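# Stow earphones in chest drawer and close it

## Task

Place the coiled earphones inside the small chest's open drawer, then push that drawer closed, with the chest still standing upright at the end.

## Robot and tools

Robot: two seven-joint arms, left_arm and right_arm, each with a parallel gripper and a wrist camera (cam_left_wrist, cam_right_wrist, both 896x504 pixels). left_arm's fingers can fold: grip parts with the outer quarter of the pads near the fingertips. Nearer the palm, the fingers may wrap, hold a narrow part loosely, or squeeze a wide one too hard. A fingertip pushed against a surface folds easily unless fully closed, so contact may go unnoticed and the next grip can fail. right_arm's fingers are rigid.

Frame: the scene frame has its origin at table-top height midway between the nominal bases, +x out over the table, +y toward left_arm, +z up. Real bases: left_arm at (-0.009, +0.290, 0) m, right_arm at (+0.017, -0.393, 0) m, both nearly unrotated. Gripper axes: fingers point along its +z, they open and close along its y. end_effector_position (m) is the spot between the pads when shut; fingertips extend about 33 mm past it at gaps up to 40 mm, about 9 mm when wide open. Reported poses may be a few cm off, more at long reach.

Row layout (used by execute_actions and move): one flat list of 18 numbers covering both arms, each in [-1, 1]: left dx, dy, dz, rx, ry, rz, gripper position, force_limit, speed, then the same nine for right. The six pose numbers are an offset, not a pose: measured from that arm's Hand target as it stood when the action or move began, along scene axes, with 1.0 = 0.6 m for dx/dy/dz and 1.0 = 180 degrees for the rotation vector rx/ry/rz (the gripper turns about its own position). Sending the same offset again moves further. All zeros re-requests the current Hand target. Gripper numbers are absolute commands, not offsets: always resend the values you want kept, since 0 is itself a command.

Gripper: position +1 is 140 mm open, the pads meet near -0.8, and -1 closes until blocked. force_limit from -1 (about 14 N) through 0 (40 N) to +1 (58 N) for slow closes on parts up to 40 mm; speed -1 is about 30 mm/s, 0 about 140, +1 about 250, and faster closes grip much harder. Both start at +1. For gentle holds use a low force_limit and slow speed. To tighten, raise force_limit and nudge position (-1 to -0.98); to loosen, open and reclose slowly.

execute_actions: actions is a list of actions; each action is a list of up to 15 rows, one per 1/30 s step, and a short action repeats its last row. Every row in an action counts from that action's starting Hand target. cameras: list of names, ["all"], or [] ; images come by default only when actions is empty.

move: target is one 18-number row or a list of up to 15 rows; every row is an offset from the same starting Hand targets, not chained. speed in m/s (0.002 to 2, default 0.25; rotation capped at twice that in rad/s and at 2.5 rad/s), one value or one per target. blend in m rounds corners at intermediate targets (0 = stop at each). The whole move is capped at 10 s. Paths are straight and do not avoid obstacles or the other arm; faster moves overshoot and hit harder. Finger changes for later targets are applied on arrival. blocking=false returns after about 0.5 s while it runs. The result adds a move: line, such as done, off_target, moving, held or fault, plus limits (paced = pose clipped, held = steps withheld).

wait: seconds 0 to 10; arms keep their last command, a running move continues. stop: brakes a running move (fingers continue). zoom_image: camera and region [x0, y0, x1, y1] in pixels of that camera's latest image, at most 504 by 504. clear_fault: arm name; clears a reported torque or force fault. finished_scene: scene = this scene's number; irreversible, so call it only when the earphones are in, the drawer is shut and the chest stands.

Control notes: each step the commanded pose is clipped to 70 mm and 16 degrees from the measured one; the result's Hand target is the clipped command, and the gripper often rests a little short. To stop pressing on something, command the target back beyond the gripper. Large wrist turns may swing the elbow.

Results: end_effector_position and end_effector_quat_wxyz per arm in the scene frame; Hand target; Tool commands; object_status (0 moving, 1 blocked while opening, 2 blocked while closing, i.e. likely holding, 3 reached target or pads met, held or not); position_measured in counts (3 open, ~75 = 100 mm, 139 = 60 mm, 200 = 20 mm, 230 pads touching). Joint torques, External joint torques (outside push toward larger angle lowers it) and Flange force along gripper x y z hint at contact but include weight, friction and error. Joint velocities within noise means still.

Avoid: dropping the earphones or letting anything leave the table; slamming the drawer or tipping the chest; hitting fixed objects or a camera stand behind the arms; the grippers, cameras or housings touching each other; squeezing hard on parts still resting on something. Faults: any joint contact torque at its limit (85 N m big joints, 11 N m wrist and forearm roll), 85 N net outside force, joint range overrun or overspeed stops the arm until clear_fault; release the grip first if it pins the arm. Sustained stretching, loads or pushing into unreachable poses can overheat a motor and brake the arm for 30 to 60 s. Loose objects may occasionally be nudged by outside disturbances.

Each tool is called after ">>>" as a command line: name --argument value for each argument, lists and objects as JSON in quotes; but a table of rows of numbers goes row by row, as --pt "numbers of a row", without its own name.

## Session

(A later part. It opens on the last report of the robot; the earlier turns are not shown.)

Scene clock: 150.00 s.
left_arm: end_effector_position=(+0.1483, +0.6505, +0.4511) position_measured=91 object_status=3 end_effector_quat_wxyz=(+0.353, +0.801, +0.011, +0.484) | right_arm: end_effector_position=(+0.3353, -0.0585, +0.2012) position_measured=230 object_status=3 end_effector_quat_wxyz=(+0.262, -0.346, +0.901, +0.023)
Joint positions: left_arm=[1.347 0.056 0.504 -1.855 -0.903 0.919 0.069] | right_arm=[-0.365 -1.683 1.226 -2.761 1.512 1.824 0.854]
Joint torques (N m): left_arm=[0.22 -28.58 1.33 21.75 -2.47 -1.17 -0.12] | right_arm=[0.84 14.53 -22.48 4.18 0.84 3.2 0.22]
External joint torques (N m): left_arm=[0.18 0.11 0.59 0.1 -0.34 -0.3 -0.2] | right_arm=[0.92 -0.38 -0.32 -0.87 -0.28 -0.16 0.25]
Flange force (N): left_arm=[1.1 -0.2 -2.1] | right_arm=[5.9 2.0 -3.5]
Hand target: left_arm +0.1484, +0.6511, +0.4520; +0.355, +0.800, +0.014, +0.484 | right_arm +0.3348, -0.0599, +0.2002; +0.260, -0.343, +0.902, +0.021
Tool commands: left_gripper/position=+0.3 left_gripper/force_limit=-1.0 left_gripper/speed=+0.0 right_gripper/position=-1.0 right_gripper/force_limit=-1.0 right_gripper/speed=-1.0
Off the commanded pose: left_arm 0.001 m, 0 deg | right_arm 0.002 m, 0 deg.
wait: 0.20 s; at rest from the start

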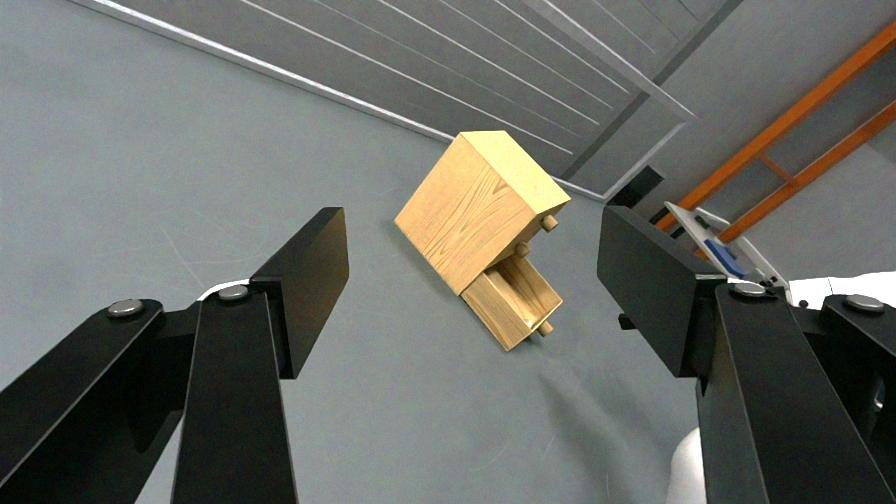

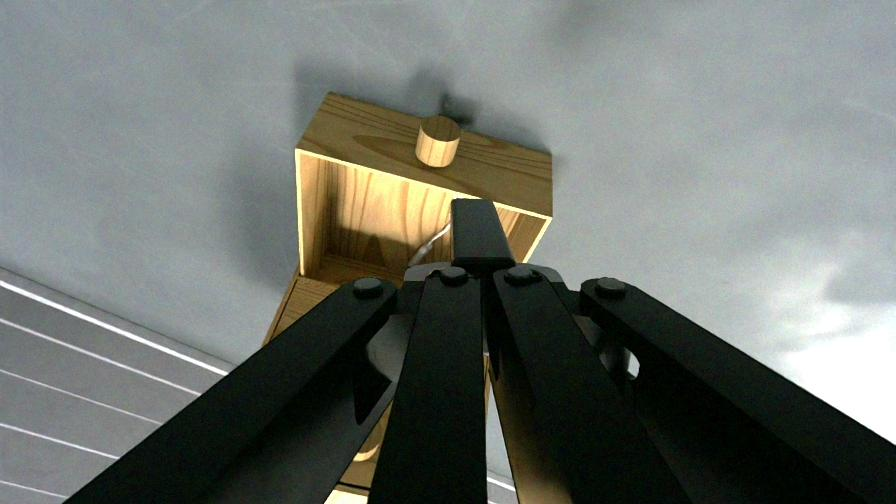

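>>> move --target '[0,0,0,0,0,0,0.3,-1,0,-0.01,0.0,0,0,0,-0.08,-1,-1,-1]' --cameras '["cam_right_wrist"]'

Scene clock: 155.60 s.
left_arm: end_effector_position=(+0.1483, +0.6505, +0.4511) position_measured=91 object_status=3 end_effector_quat_wxyz=(+0.353, +0.801, +0.011, +0.484) | right_arm: end_effector_position=(+0.3290, -0.0588, +0.2010) position_measured=230 object_status=3 end_effector_quat_wxyz=(+0.262, -0.231, +0.937, -0.010)
Joint positions: left_arm=[1.347 0.056 0.504 -1.855 -0.903 0.919 0.069] | right_arm=[-0.352 -1.761 1.251 -2.701 1.414 1.791 1.191]
Joint velocities: left_arm=[within noise] | right_arm=[0 -0.001 0 0 -0.001 0 0.007]
Joint torques (N m): left_arm=[0.19 -28.58 1.32 21.75 -2.46 -1.18 -0.15] | right_arm=[-0.21 15.61 -23.32 2.87 0.58 3.18 0.18]
External joint torques (N m): left_arm=[0.21 0.16 0.64 0.07 -0.33 -0.3 -0.23] | right_arm=[-0.15 -0.48 -0.41 -0.09 -0.27 -0.25 0.2]
Flange force (N): left_arm=[1.1 -0.3 -2.2] | right_arm=[0.1 0.1 -2.4]
Hand target: left_arm +0.1484, +0.6511, +0.4520; +0.355, +0.800, +0.014, +0.484 | right_arm +0.3288, -0.0599, +0.2002; +0.261, -0.228, +0.938, -0.011
Off the commanded pose: left_arm 0.001 m, 0 deg | right_arm 0.001 m, 0 deg.
move: done
Images, in order (width x height): cam_right_wrist 896x504.

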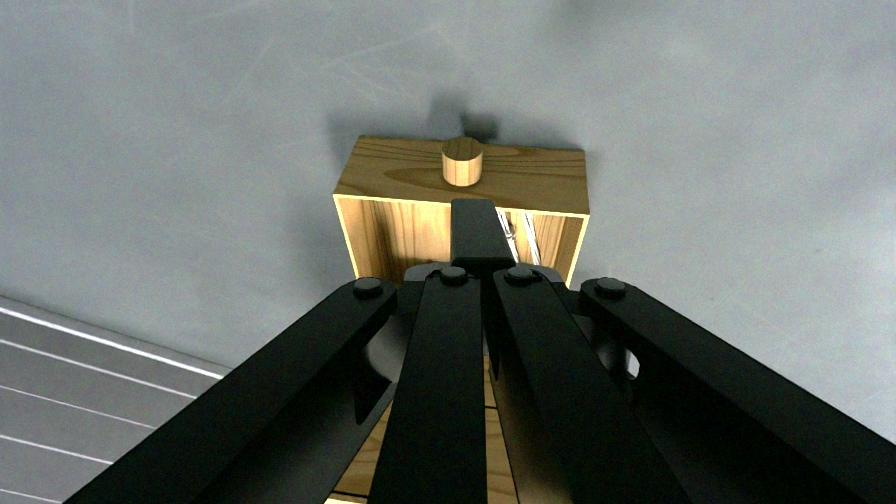

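>>> move --target '[0,0,0,0,0,0,0.3,-1,0,0,0.0,-0.233,0,0,-0.022,-1,-1,-1]' --speed 0.12 --cameras '["cam_right_wrist"]'

Scene clock: 162.43 s.
left_arm: end_effector_position=(+0.1483, +0.6505, +0.4511) position_measured=91 object_status=3 end_effector_quat_wxyz=(+0.353, +0.801, +0.011, +0.484) | right_arm: end_effector_position=(+0.3287, -0.0617, +0.0602) position_measured=230 object_status=3 end_effector_quat_wxyz=(+0.259, -0.198, +0.945, -0.023)
Joint positions: left_arm=[1.347 0.056 0.504 -1.855 -0.903 0.919 0.069] | right_arm=[-0.236 -1.769 1.709 -2.734 1.738 1.967 1.35]
Joint velocities: left_arm=[within noise] | right_arm=[0 0 0 0 0.001 0 0.008]
Joint torques (N m): left_arm=[0.22 -28.64 1.33 21.76 -2.47 -1.18 -0.13] | right_arm=[0.85 13.38 -23.45 -5.63 1 3.53 0.26]
External joint torques (N m): left_arm=[0.17 0.21 0.59 0.03 -0.33 -0.29 -0.22] | right_arm=[0.88 -0.2 -0.37 0.18 0.25 0.1 0.29]
Flange force (N): left_arm=[1.0 -0.4 -2.1] | right_arm=[2.8 1.0 -1.6]
Hand target: left_arm +0.1484, +0.6511, +0.4520; +0.355, +0.800, +0.014, +0.484 | right_arm +0.3288, -0.0599, +0.0604; +0.260, -0.195, +0.945, -0.020
Off the commanded pose: left_arm 0.001 m, 0 deg | right_arm 0.002 m, 1 deg.
move: done
Images, in order (width x height): cam_right_wrist 896x504.

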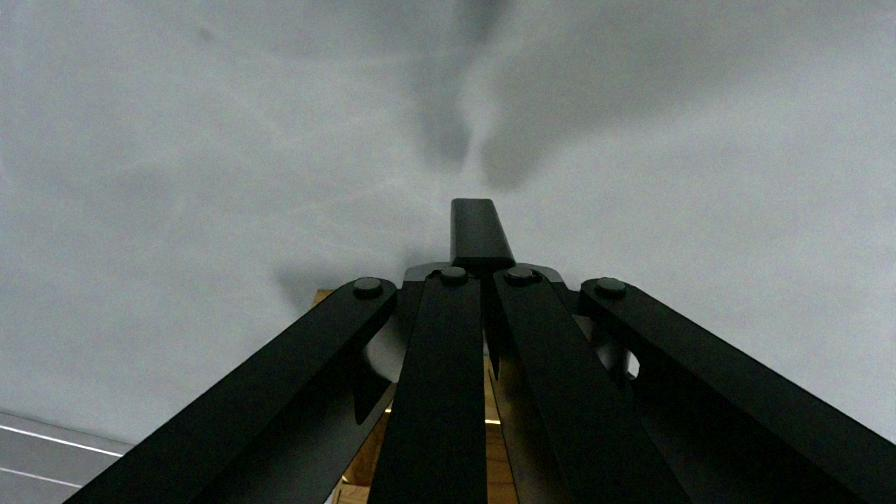

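>>> move --target '[0,0,0,0,0,0,0.3,-1,0,0.125,0.017,0,0,0,0,-1,-1,-1]' --speed 0.06 --cameras '["all"]'

Scene clock: 170.63 s.
left_arm: end_effector_position=(+0.1483, +0.6505, +0.4511) position_measured=91 object_status=3 end_effector_quat_wxyz=(+0.353, +0.801, +0.011, +0.484) | right_arm: end_effector_position=(+0.4032, -0.0517, +0.0594) position_measured=230 object_status=3 end_effector_quat_wxyz=(+0.259, -0.191, +0.947, -0.022)
Joint positions: left_arm=[1.347 0.056 0.504 -1.855 -0.903 0.919 0.069] | right_arm=[-0.532 -1.769 1.672 -2.582 1.8 1.98 1.21]
Joint velocities: left_arm=[within noise] | right_arm=[0 0 0.001 0 0 0.001 -0.005]
Joint torques (N m): left_arm=[0.17 -28.66 1.33 21.77 -2.47 -1.17 -0.13] | right_arm=[-0.17 15.51 -27.56 -5.02 1.21 3.44 -0.35]
External joint torques (N m): left_arm=[0.18 -0.01 0.64 0.13 -0.35 -0.29 -0.21] | right_arm=[-0.17 -0.8 -1.64 0.43 0.39 0.03 -0.32]
Flange force (N): left_arm=[1.1 0.0 -1.9] | right_arm=[-4.8 -0.4 -1.2]
Hand target: left_arm +0.1484, +0.6511, +0.4520; +0.355, +0.800, +0.014, +0.484 | right_arm +0.4038, -0.0497, +0.0604; +0.260, -0.195, +0.945, -0.020
Off the commanded pose: left_arm 0.001 m, 0 deg | right_arm 0.002 m, 1 deg.
joint sent to its limit (right arm) — joint 2 (shoulder), lower limit. The joint targets still meet the commanded pose.
move: done

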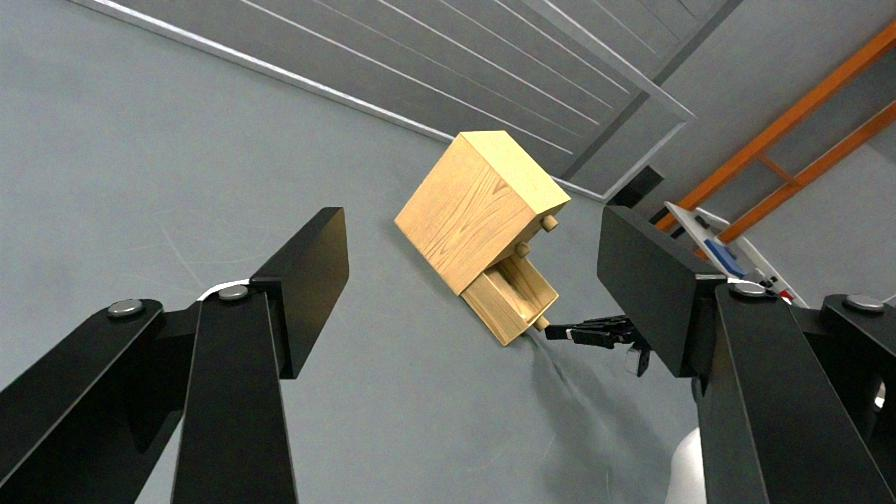

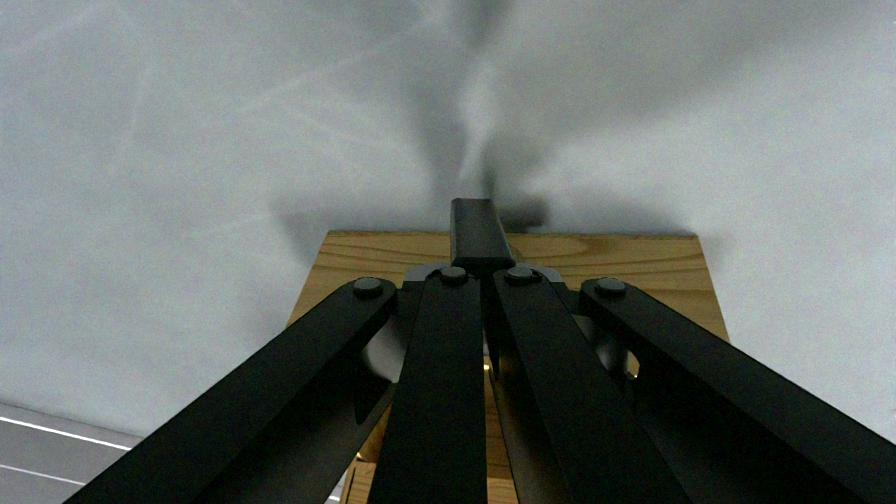

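>>> move --pt "0 0 0 0 0 0 0.3 -1 0 -0.03 -0.004 0 0 0 0 -1 -1 -1" --pt "0 0 0 0 0 0 0.3 -1 0 -0.033 0.022 0 0 0 0 -1 -1 -1" --pt "0 0 0 0 0 0 0.3 -1 0 0.08 0.037 0 0 0 0 -1 -1 -1" --speed 0.06 --cameras '["all"]'

Scene clock: 178.10 s.
left_arm: end_effector_position=(+0.1483, +0.6505, +0.4511) position_measured=91 object_status=3 end_effector_quat_wxyz=(+0.353, +0.801, +0.011, +0.484) | right_arm: end_effector_position=(+0.4507, -0.0292, +0.0590) position_measured=230 object_status=3 end_effector_quat_wxyz=(+0.258, -0.191, +0.947, -0.021)
Joint positions: left_arm=[1.347 0.056 0.504 -1.855 -0.903 0.919 0.069] | right_arm=[-0.716 -1.769 1.639 -2.434 1.81 1.985 1.173]
Joint velocities: left_arm=[within noise] | right_arm=[0 0 -0.001 0.001 -0.002 0 -0.005]
Joint torques (N m): left_arm=[0.23 -28.63 1.3 21.76 -2.45 -1.18 -0.14] | right_arm=[-0.29 18.59 -30.07 -4.95 1.2 3.52 -0.38]
External joint torques (N m): left_arm=[0.29 0.14 0.66 0.04 -0.31 -0.29 -0.22] | right_arm=[-0.41 -0.8 -1.65 0.08 0.34 0.1 -0.35]
Flange force (N): left_arm=[0.9 -0.2 -2.1] | right_arm=[-4.1 -1.2 -1.0]
Hand target: left_arm +0.1484, +0.6511, +0.4520; +0.355, +0.800, +0.014, +0.484 | right_arm +0.4518, -0.0275, +0.0604; +0.260, -0.195, +0.945, -0.020
Off the commanded pose: left_arm 0.001 m, 0 deg | right_arm 0.002 m, 1 deg.
joint sent to its limit (right arm) — joint 2 (shoulder), lower limit. The joint targets still meet the commanded pose.
move: done

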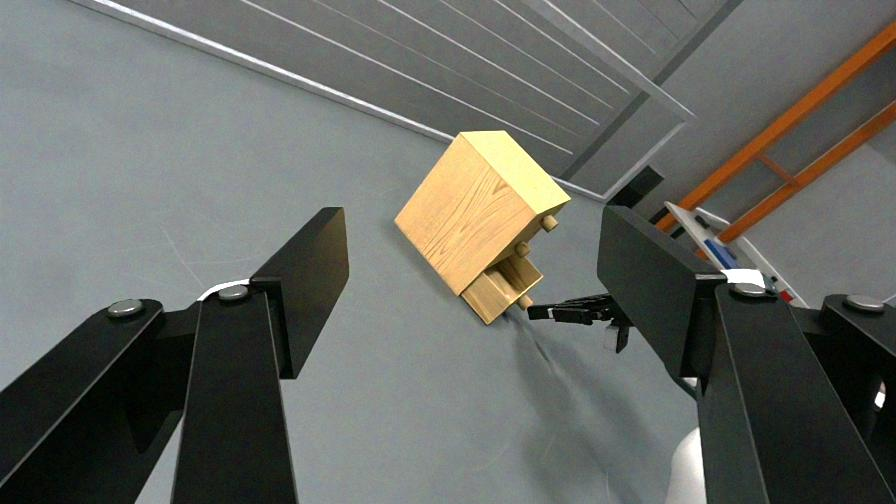

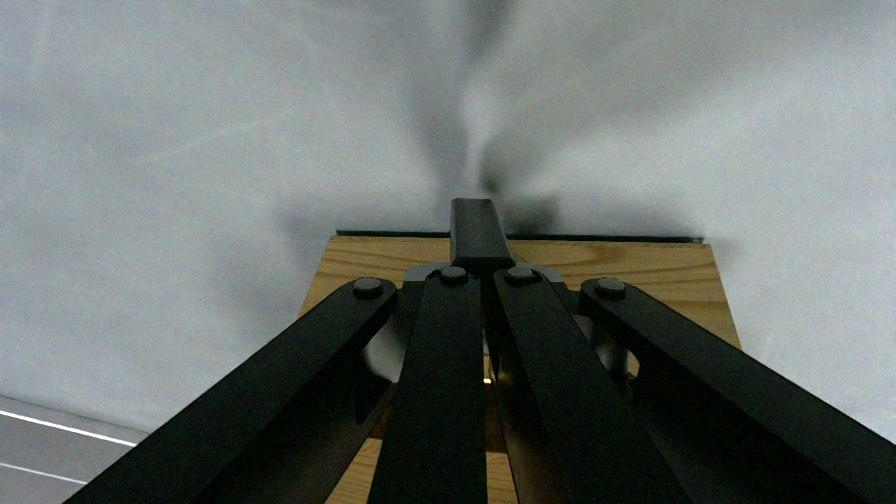

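>>> move --pt "0 0 0 0 0 0 0.3 -1 0 -0.025 -0.008 0 0 0 0 -1 -1 -1" --pt "0 0 0 0 0 0 0.3 -1 0 -0.028 0.024 0 0 0 0 -1 -1 -1" --pt "0 0 0 0 0 0 0.3 -1 0 0.034 0.052 0 0 0 0 -1 -1 -1" --speed 0.06 --cameras '["all"]'

Scene clock: 186.67 s.
left_arm: end_effector_position=(+0.1483, +0.6505, +0.4511) position_measured=91 object_status=3 end_effector_quat_wxyz=(+0.353, +0.801, +0.011, +0.484) | right_arm: end_effector_position=(+0.4707, +0.0034, +0.0589) position_measured=230 object_status=3 end_effector_quat_wxyz=(+0.258, -0.193, +0.946, -0.019)
Joint positions: left_arm=[1.347 0.056 0.504 -1.855 -0.903 0.919 0.069] | right_arm=[-0.803 -1.769 1.617 -2.315 1.793 1.991 1.204]
Joint velocities: left_arm=[within noise] | right_arm=[-0.001 0 0 0.004 0 -0.002 -0.001]
Joint torques (N m): left_arm=[0.2 -28.58 1.34 21.74 -2.46 -1.17 -0.14] | right_arm=[-0.28 21.4 -31.54 -5.33 0.89 3.6 -0.2]
External joint torques (N m): left_arm=[0.38 0.07 0.82 0.1 -0.32 -0.28 -0.22] | right_arm=[-0.41 -0.71 -1.56 -0.38 0.04 0.18 -0.17]
Flange force (N): left_arm=[0.9 0.0 -2.3] | right_arm=[-2.5 -1.1 -1.8]
Hand target: left_arm +0.1484, +0.6511, +0.4520; +0.355, +0.800, +0.014, +0.484 | right_arm +0.4722, +0.0037, +0.0604; +0.260, -0.195, +0.945, -0.020
Off the commanded pose: left_arm 0.001 m, 0 deg | right_arm 0.002 m, 0 deg.
joint sent to its limit (right arm) — joint 2 (shoulder), lower limit. The joint targets still meet the commanded pose.
move: done

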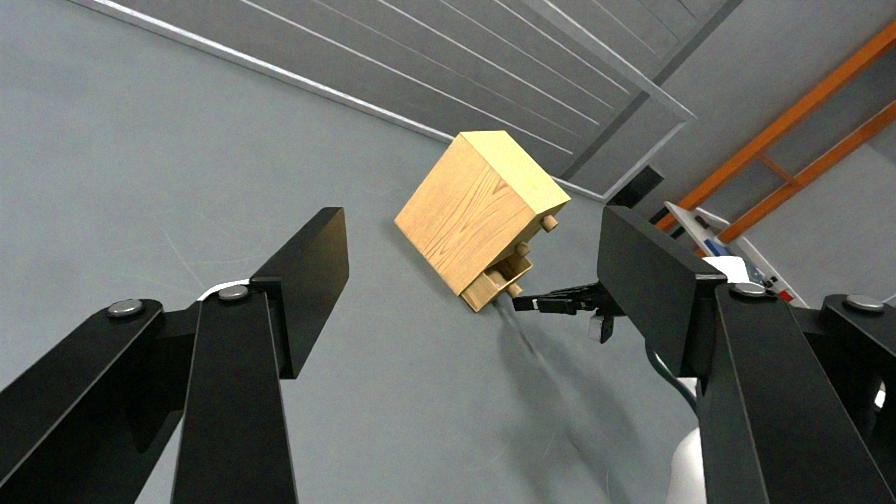

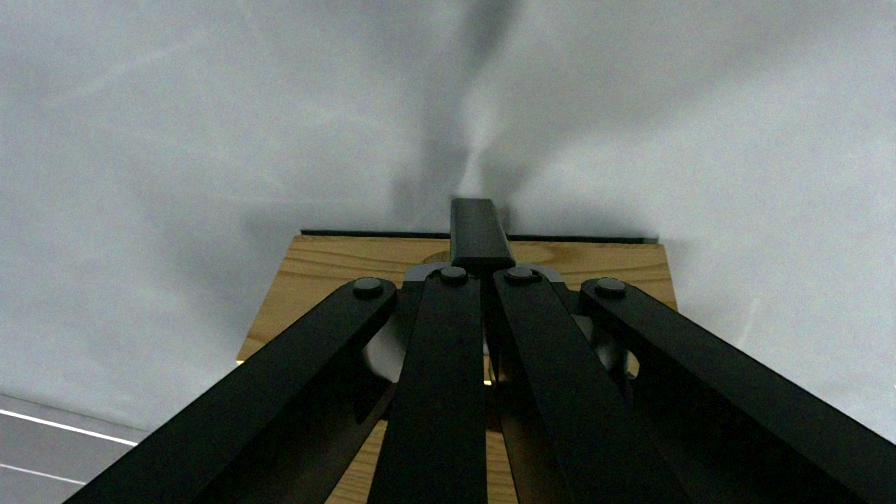

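>>> move --target '[0,0,0,0,0,0,0.3,-1,0,0.043,0.022,0,0,0,0,-1,-1,-1]' --speed 0.05 --cameras '["all"]'

Scene clock: 191.37 s.
left_arm: end_effector_position=(+0.1483, +0.6505, +0.4511) position_measured=91 object_status=3 end_effector_quat_wxyz=(+0.353, +0.801, +0.011, +0.484) | right_arm: end_effector_position=(+0.4964, +0.0169, +0.0590) position_measured=230 object_status=3 end_effector_quat_wxyz=(+0.258, -0.193, +0.947, -0.019)
Joint positions: left_arm=[1.347 0.056 0.504 -1.855 -0.903 0.919 0.069] | right_arm=[-0.894 -1.769 1.601 -2.226 1.793 1.995 1.204]
Joint torques (N m): left_arm=[0.2 -28.6 1.35 21.74 -2.46 -1.18 -0.15] | right_arm=[-0.11 23.48 -32.37 -4.47 0.89 3.61 -0.25]
External joint torques (N m): left_arm=[0.24 0.26 0.7 -0.01 -0.32 -0.28 -0.23] | right_arm=[-0.04 -0.65 -1.48 0.54 0.05 0.18 -0.22]
Flange force (N): left_arm=[0.9 -0.4 -2.2] | right_arm=[-3.4 0.5 -0.7]
Hand target: left_arm +0.1484, +0.6511, +0.4520; +0.355, +0.800, +0.014, +0.484 | right_arm +0.4980, +0.0169, +0.0604; +0.260, -0.195, +0.945, -0.020
Off the commanded pose: left_arm 0.001 m, 0 deg | right_arm 0.002 m, 0 deg.
joint sent to its limit (right arm) — joint 2 (shoulder), lower limit. The joint targets still meet the commanded pose.
move: done

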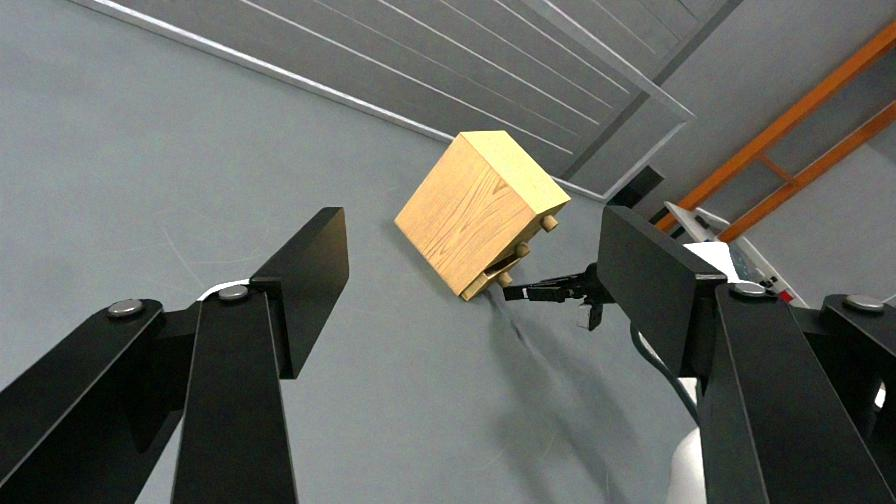

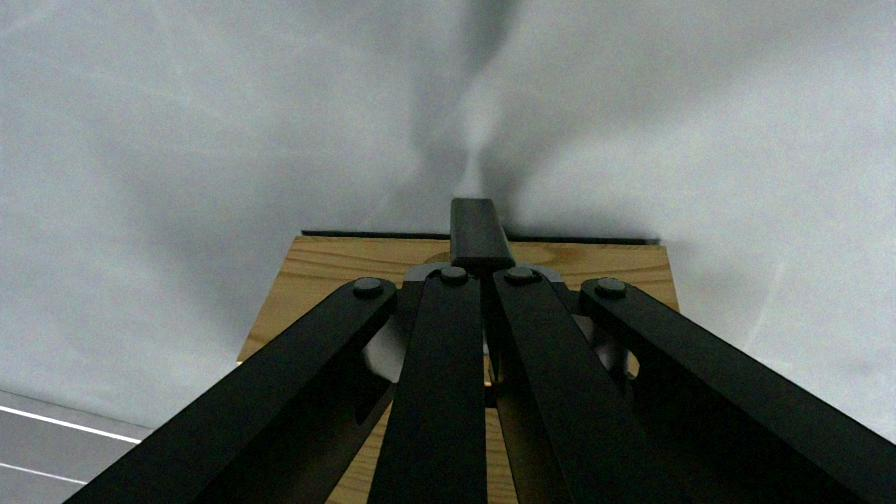

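>>> move --target '[0,0,0,0,0,0,0.3,-1,0,0.022,0.0115,0,0,0,0,-1,-1,-1]' --speed 0.04 --cameras '["all"]'

Scene clock: 208.17 s.
left_arm: end_effector_position=(+0.1483, +0.6505, +0.4511) position_measured=91 object_status=3 end_effector_quat_wxyz=(+0.353, +0.801, +0.011, +0.484) | right_arm: end_effector_position=(+0.5097, +0.0242, +0.0591) position_measured=230 object_status=3 end_effector_quat_wxyz=(+0.258, -0.194, +0.946, -0.018)
Joint positions: left_arm=[1.347 0.056 0.504 -1.855 -0.903 0.919 0.069] | right_arm=[-0.94 -1.769 1.592 -2.179 1.793 1.997 1.204]
Joint torques (N m): left_arm=[0.21 -28.59 1.35 21.73 -2.46 -1.18 -0.14] | right_arm=[-0.69 24.68 -32.71 -5.13 0.87 3.63 -0.13]
External joint torques (N m): left_arm=[0.26 0.04 0.71 0.1 -0.33 -0.31 -0.22] | right_arm=[-0.7 -0.63 -1.4 -0.2 0.04 0.21 -0.1]
Flange force (N): left_arm=[1.0 0.0 -2.1] | right_arm=[-3.1 -0.7 -0.7]
Hand target: left_arm +0.1484, +0.6511, +0.4520; +0.355, +0.800, +0.014, +0.484 | right_arm +0.5112, +0.0238, +0.0604; +0.260, -0.195, +0.945, -0.020
Off the commanded pose: left_arm 0.001 m, 0 deg | right_arm 0.002 m, 0 deg.
joint sent to its limit (right arm) — joint 2 (shoulder), lower limit. The joint targets still meet the commanded pose.
move: done

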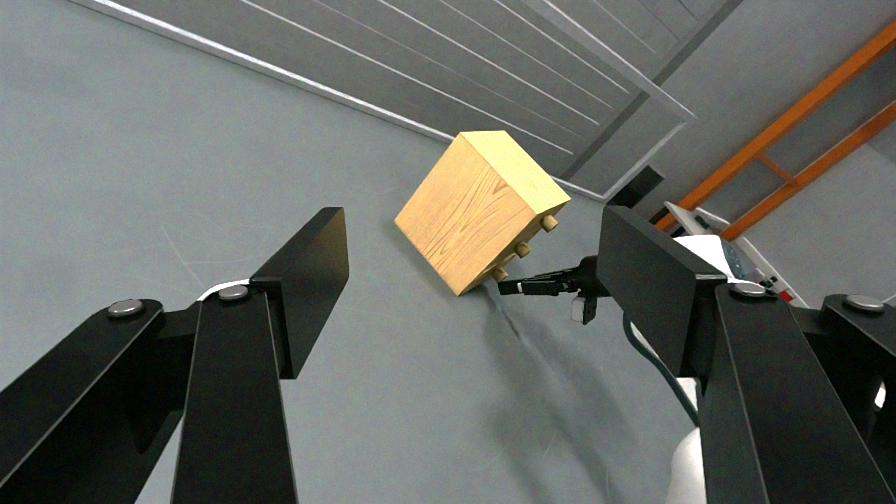

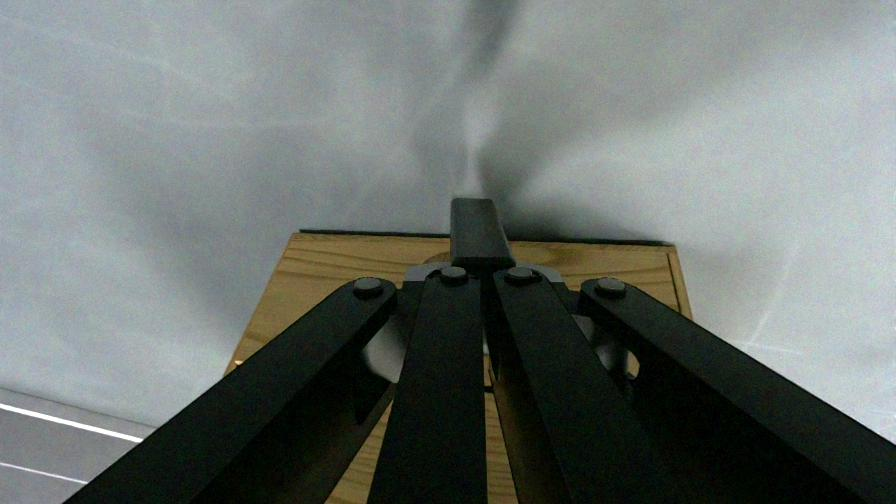

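>>> move --target '[0,0,0,0,0,0,0.3,-1,0,0.019,0.0095,0,0,0,0,-1,-1,-1]' --speed 0.03 --cameras '["all"]'

>>> zoom_image --camera "cam_left_wrist" --region '[380, 120, 620, 320]'

Scene clock: 211.77 s.
left_arm: end_effector_position=(+0.1483, +0.6505, +0.4511) position_measured=91 object_status=3 end_effector_quat_wxyz=(+0.353, +0.801, +0.011, +0.484) | right_arm: end_effector_position=(+0.5201, +0.0297, +0.0594) position_measured=230 object_status=3 end_effector_quat_wxyz=(+0.258, -0.195, +0.946, -0.019)
Joint positions: left_arm=[1.347 0.056 0.504 -1.855 -0.903 0.919 0.069] | right_arm=[-0.976 -1.769 1.585 -2.14 1.791 1.997 1.204]
Joint torques (N m): left_arm=[0.17 -28.53 1.37 21.75 -2.48 -1.17 -0.13] | right_arm=[-1.32 25.7 -32.55 -3.97 1.44 4.36 -0.03]
External joint torques (N m): left_arm=[0.1 0.11 0.61 0.13 -0.36 -0.29 -0.21] | right_arm=[-1.39 -0.62 -0.94 0.88 0.6 0.95 0]
Flange force (N): left_arm=[1.2 -0.3 -2.1] | right_arm=[-6.4 0.6 4.3]
Hand target: left_arm +0.1484, +0.6511, +0.4520; +0.355, +0.800, +0.014, +0.484 | right_arm +0.5226, +0.0295, +0.0604; +0.260, -0.195, +0.945, -0.020
Off the commanded pose: left_arm 0.001 m, 0 deg | right_arm 0.003 m, 0 deg.
joint sent to its limit (right arm) — joint 2 (shoulder), lower limit. The joint targets still meet the commanded pose.
move: done

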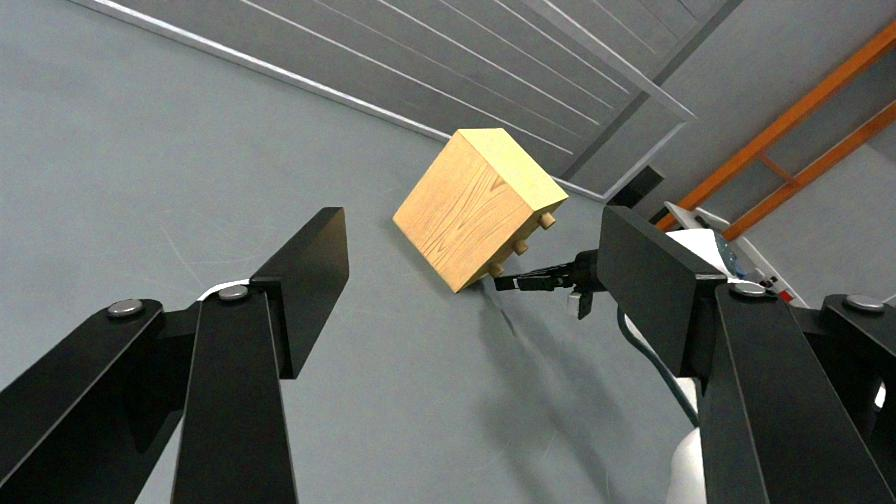

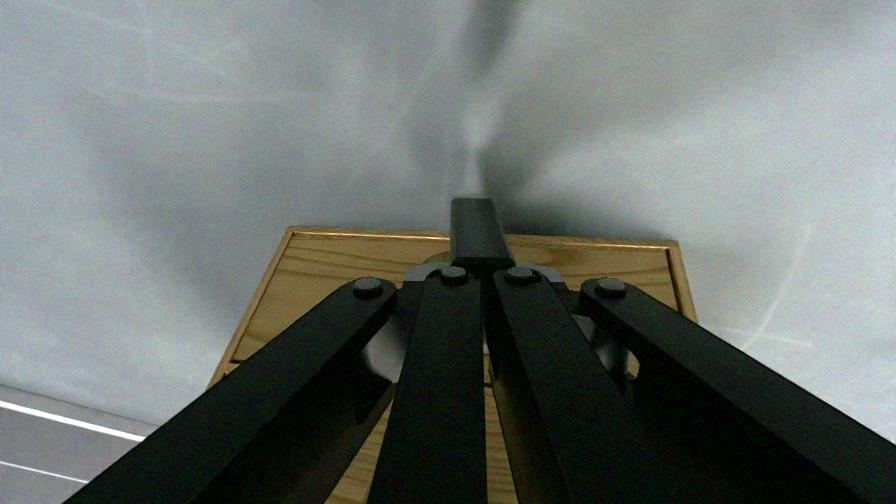

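Scaled by 2.100 from the camera's 896x504 image, which has a finer 1280x720 frame.

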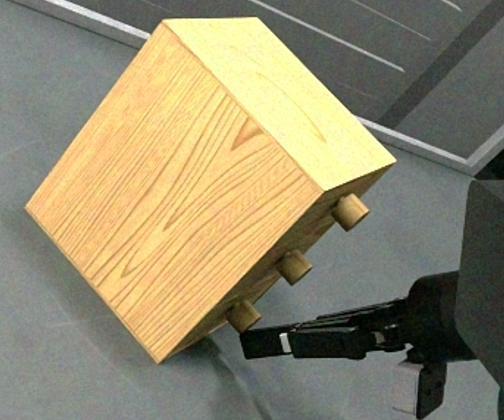

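Fully shut (the chest moved a few mm). Retreating.

>>> move --pt "0 0 0 0 0 0 0.3 -1 0 -0.12 -0.06 0.01 0 0 0 -1 -1 -1" --pt "0 0 0 0 0 0 0.3 -1 0 -0.16 -0.08 0.15 0 0 0 -1 -1 -1" --speed 0.12 --cameras '["all"]'

Scene clock: 217.23 s.
left_arm: end_effector_position=(+0.1483, +0.6505, +0.4511) position_measured=91 object_status=3 end_effector_quat_wxyz=(+0.353, +0.801, +0.011, +0.484) | right_arm: end_effector_position=(+0.4278, -0.0175, +0.1508) position_measured=230 object_status=3 end_effector_quat_wxyz=(+0.262, -0.192, +0.945, -0.019)
Joint positions: left_arm=[1.347 0.056 0.504 -1.855 -0.903 0.919 0.069] | right_arm=[-0.68 -1.712 1.42 -2.45 1.596 1.896 1.202]
Joint velocities: left_arm=[within noise] | right_arm=[0 0.001 0 0 -0.002 -0.004 0]
Joint torques (N m): left_arm=[0.17 -28.57 1.33 21.74 -2.47 -1.17 -0.14] | right_arm=[0.82 20.83 -29.63 -1.68 0.53 3.18 -0.33]
External joint torques (N m): left_arm=[0.08 0.35 0.55 -0.02 -0.33 -0.29 -0.22] | right_arm=[0.87 0.71 -1.48 -0.94 -0.3 -0.24 -0.3]
Flange force (N): left_arm=[1.0 -0.7 -2.1] | right_arm=[2.5 -2.2 -5.9]
Hand target: left_arm +0.1484, +0.6511, +0.4520; +0.355, +0.800, +0.014, +0.484 | right_arm +0.4266, -0.0185, +0.1504; +0.260, -0.195, +0.945, -0.020
Off the commanded pose: left_arm 0.001 m, 0 deg | right_arm 0.002 m, 0 deg.
move: done

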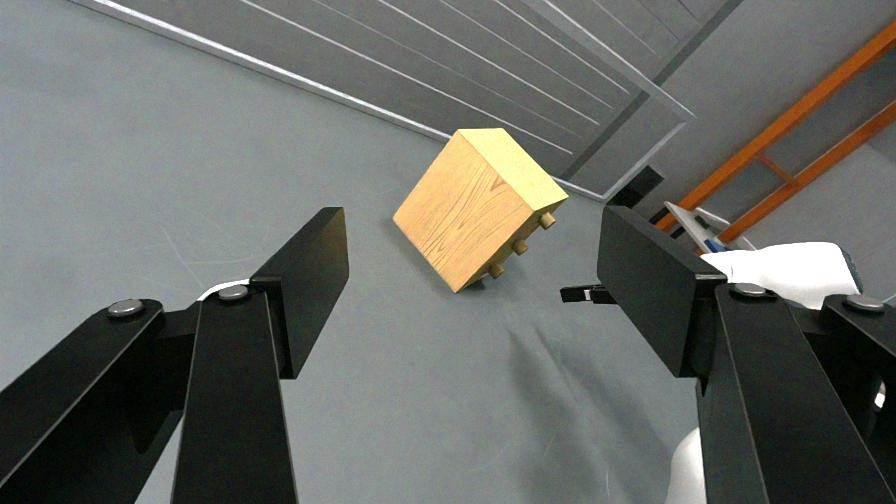

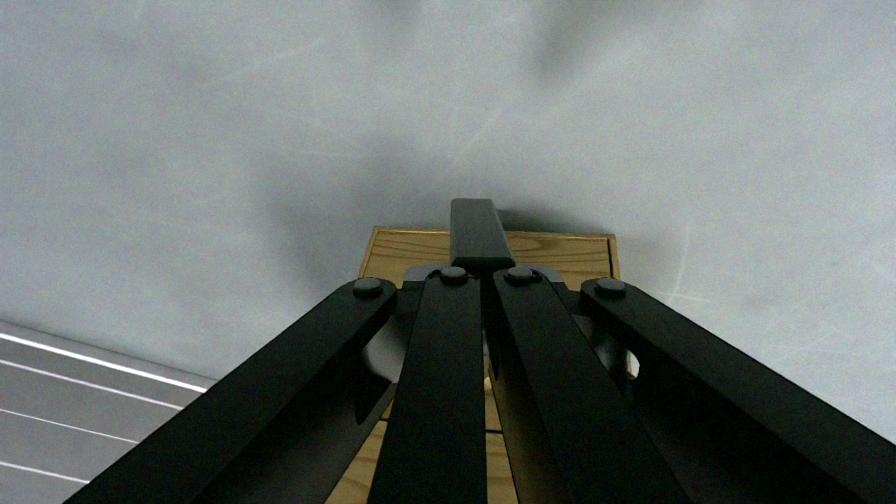

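>>> finished_scene --scene 2

The scene is finished: the task was done.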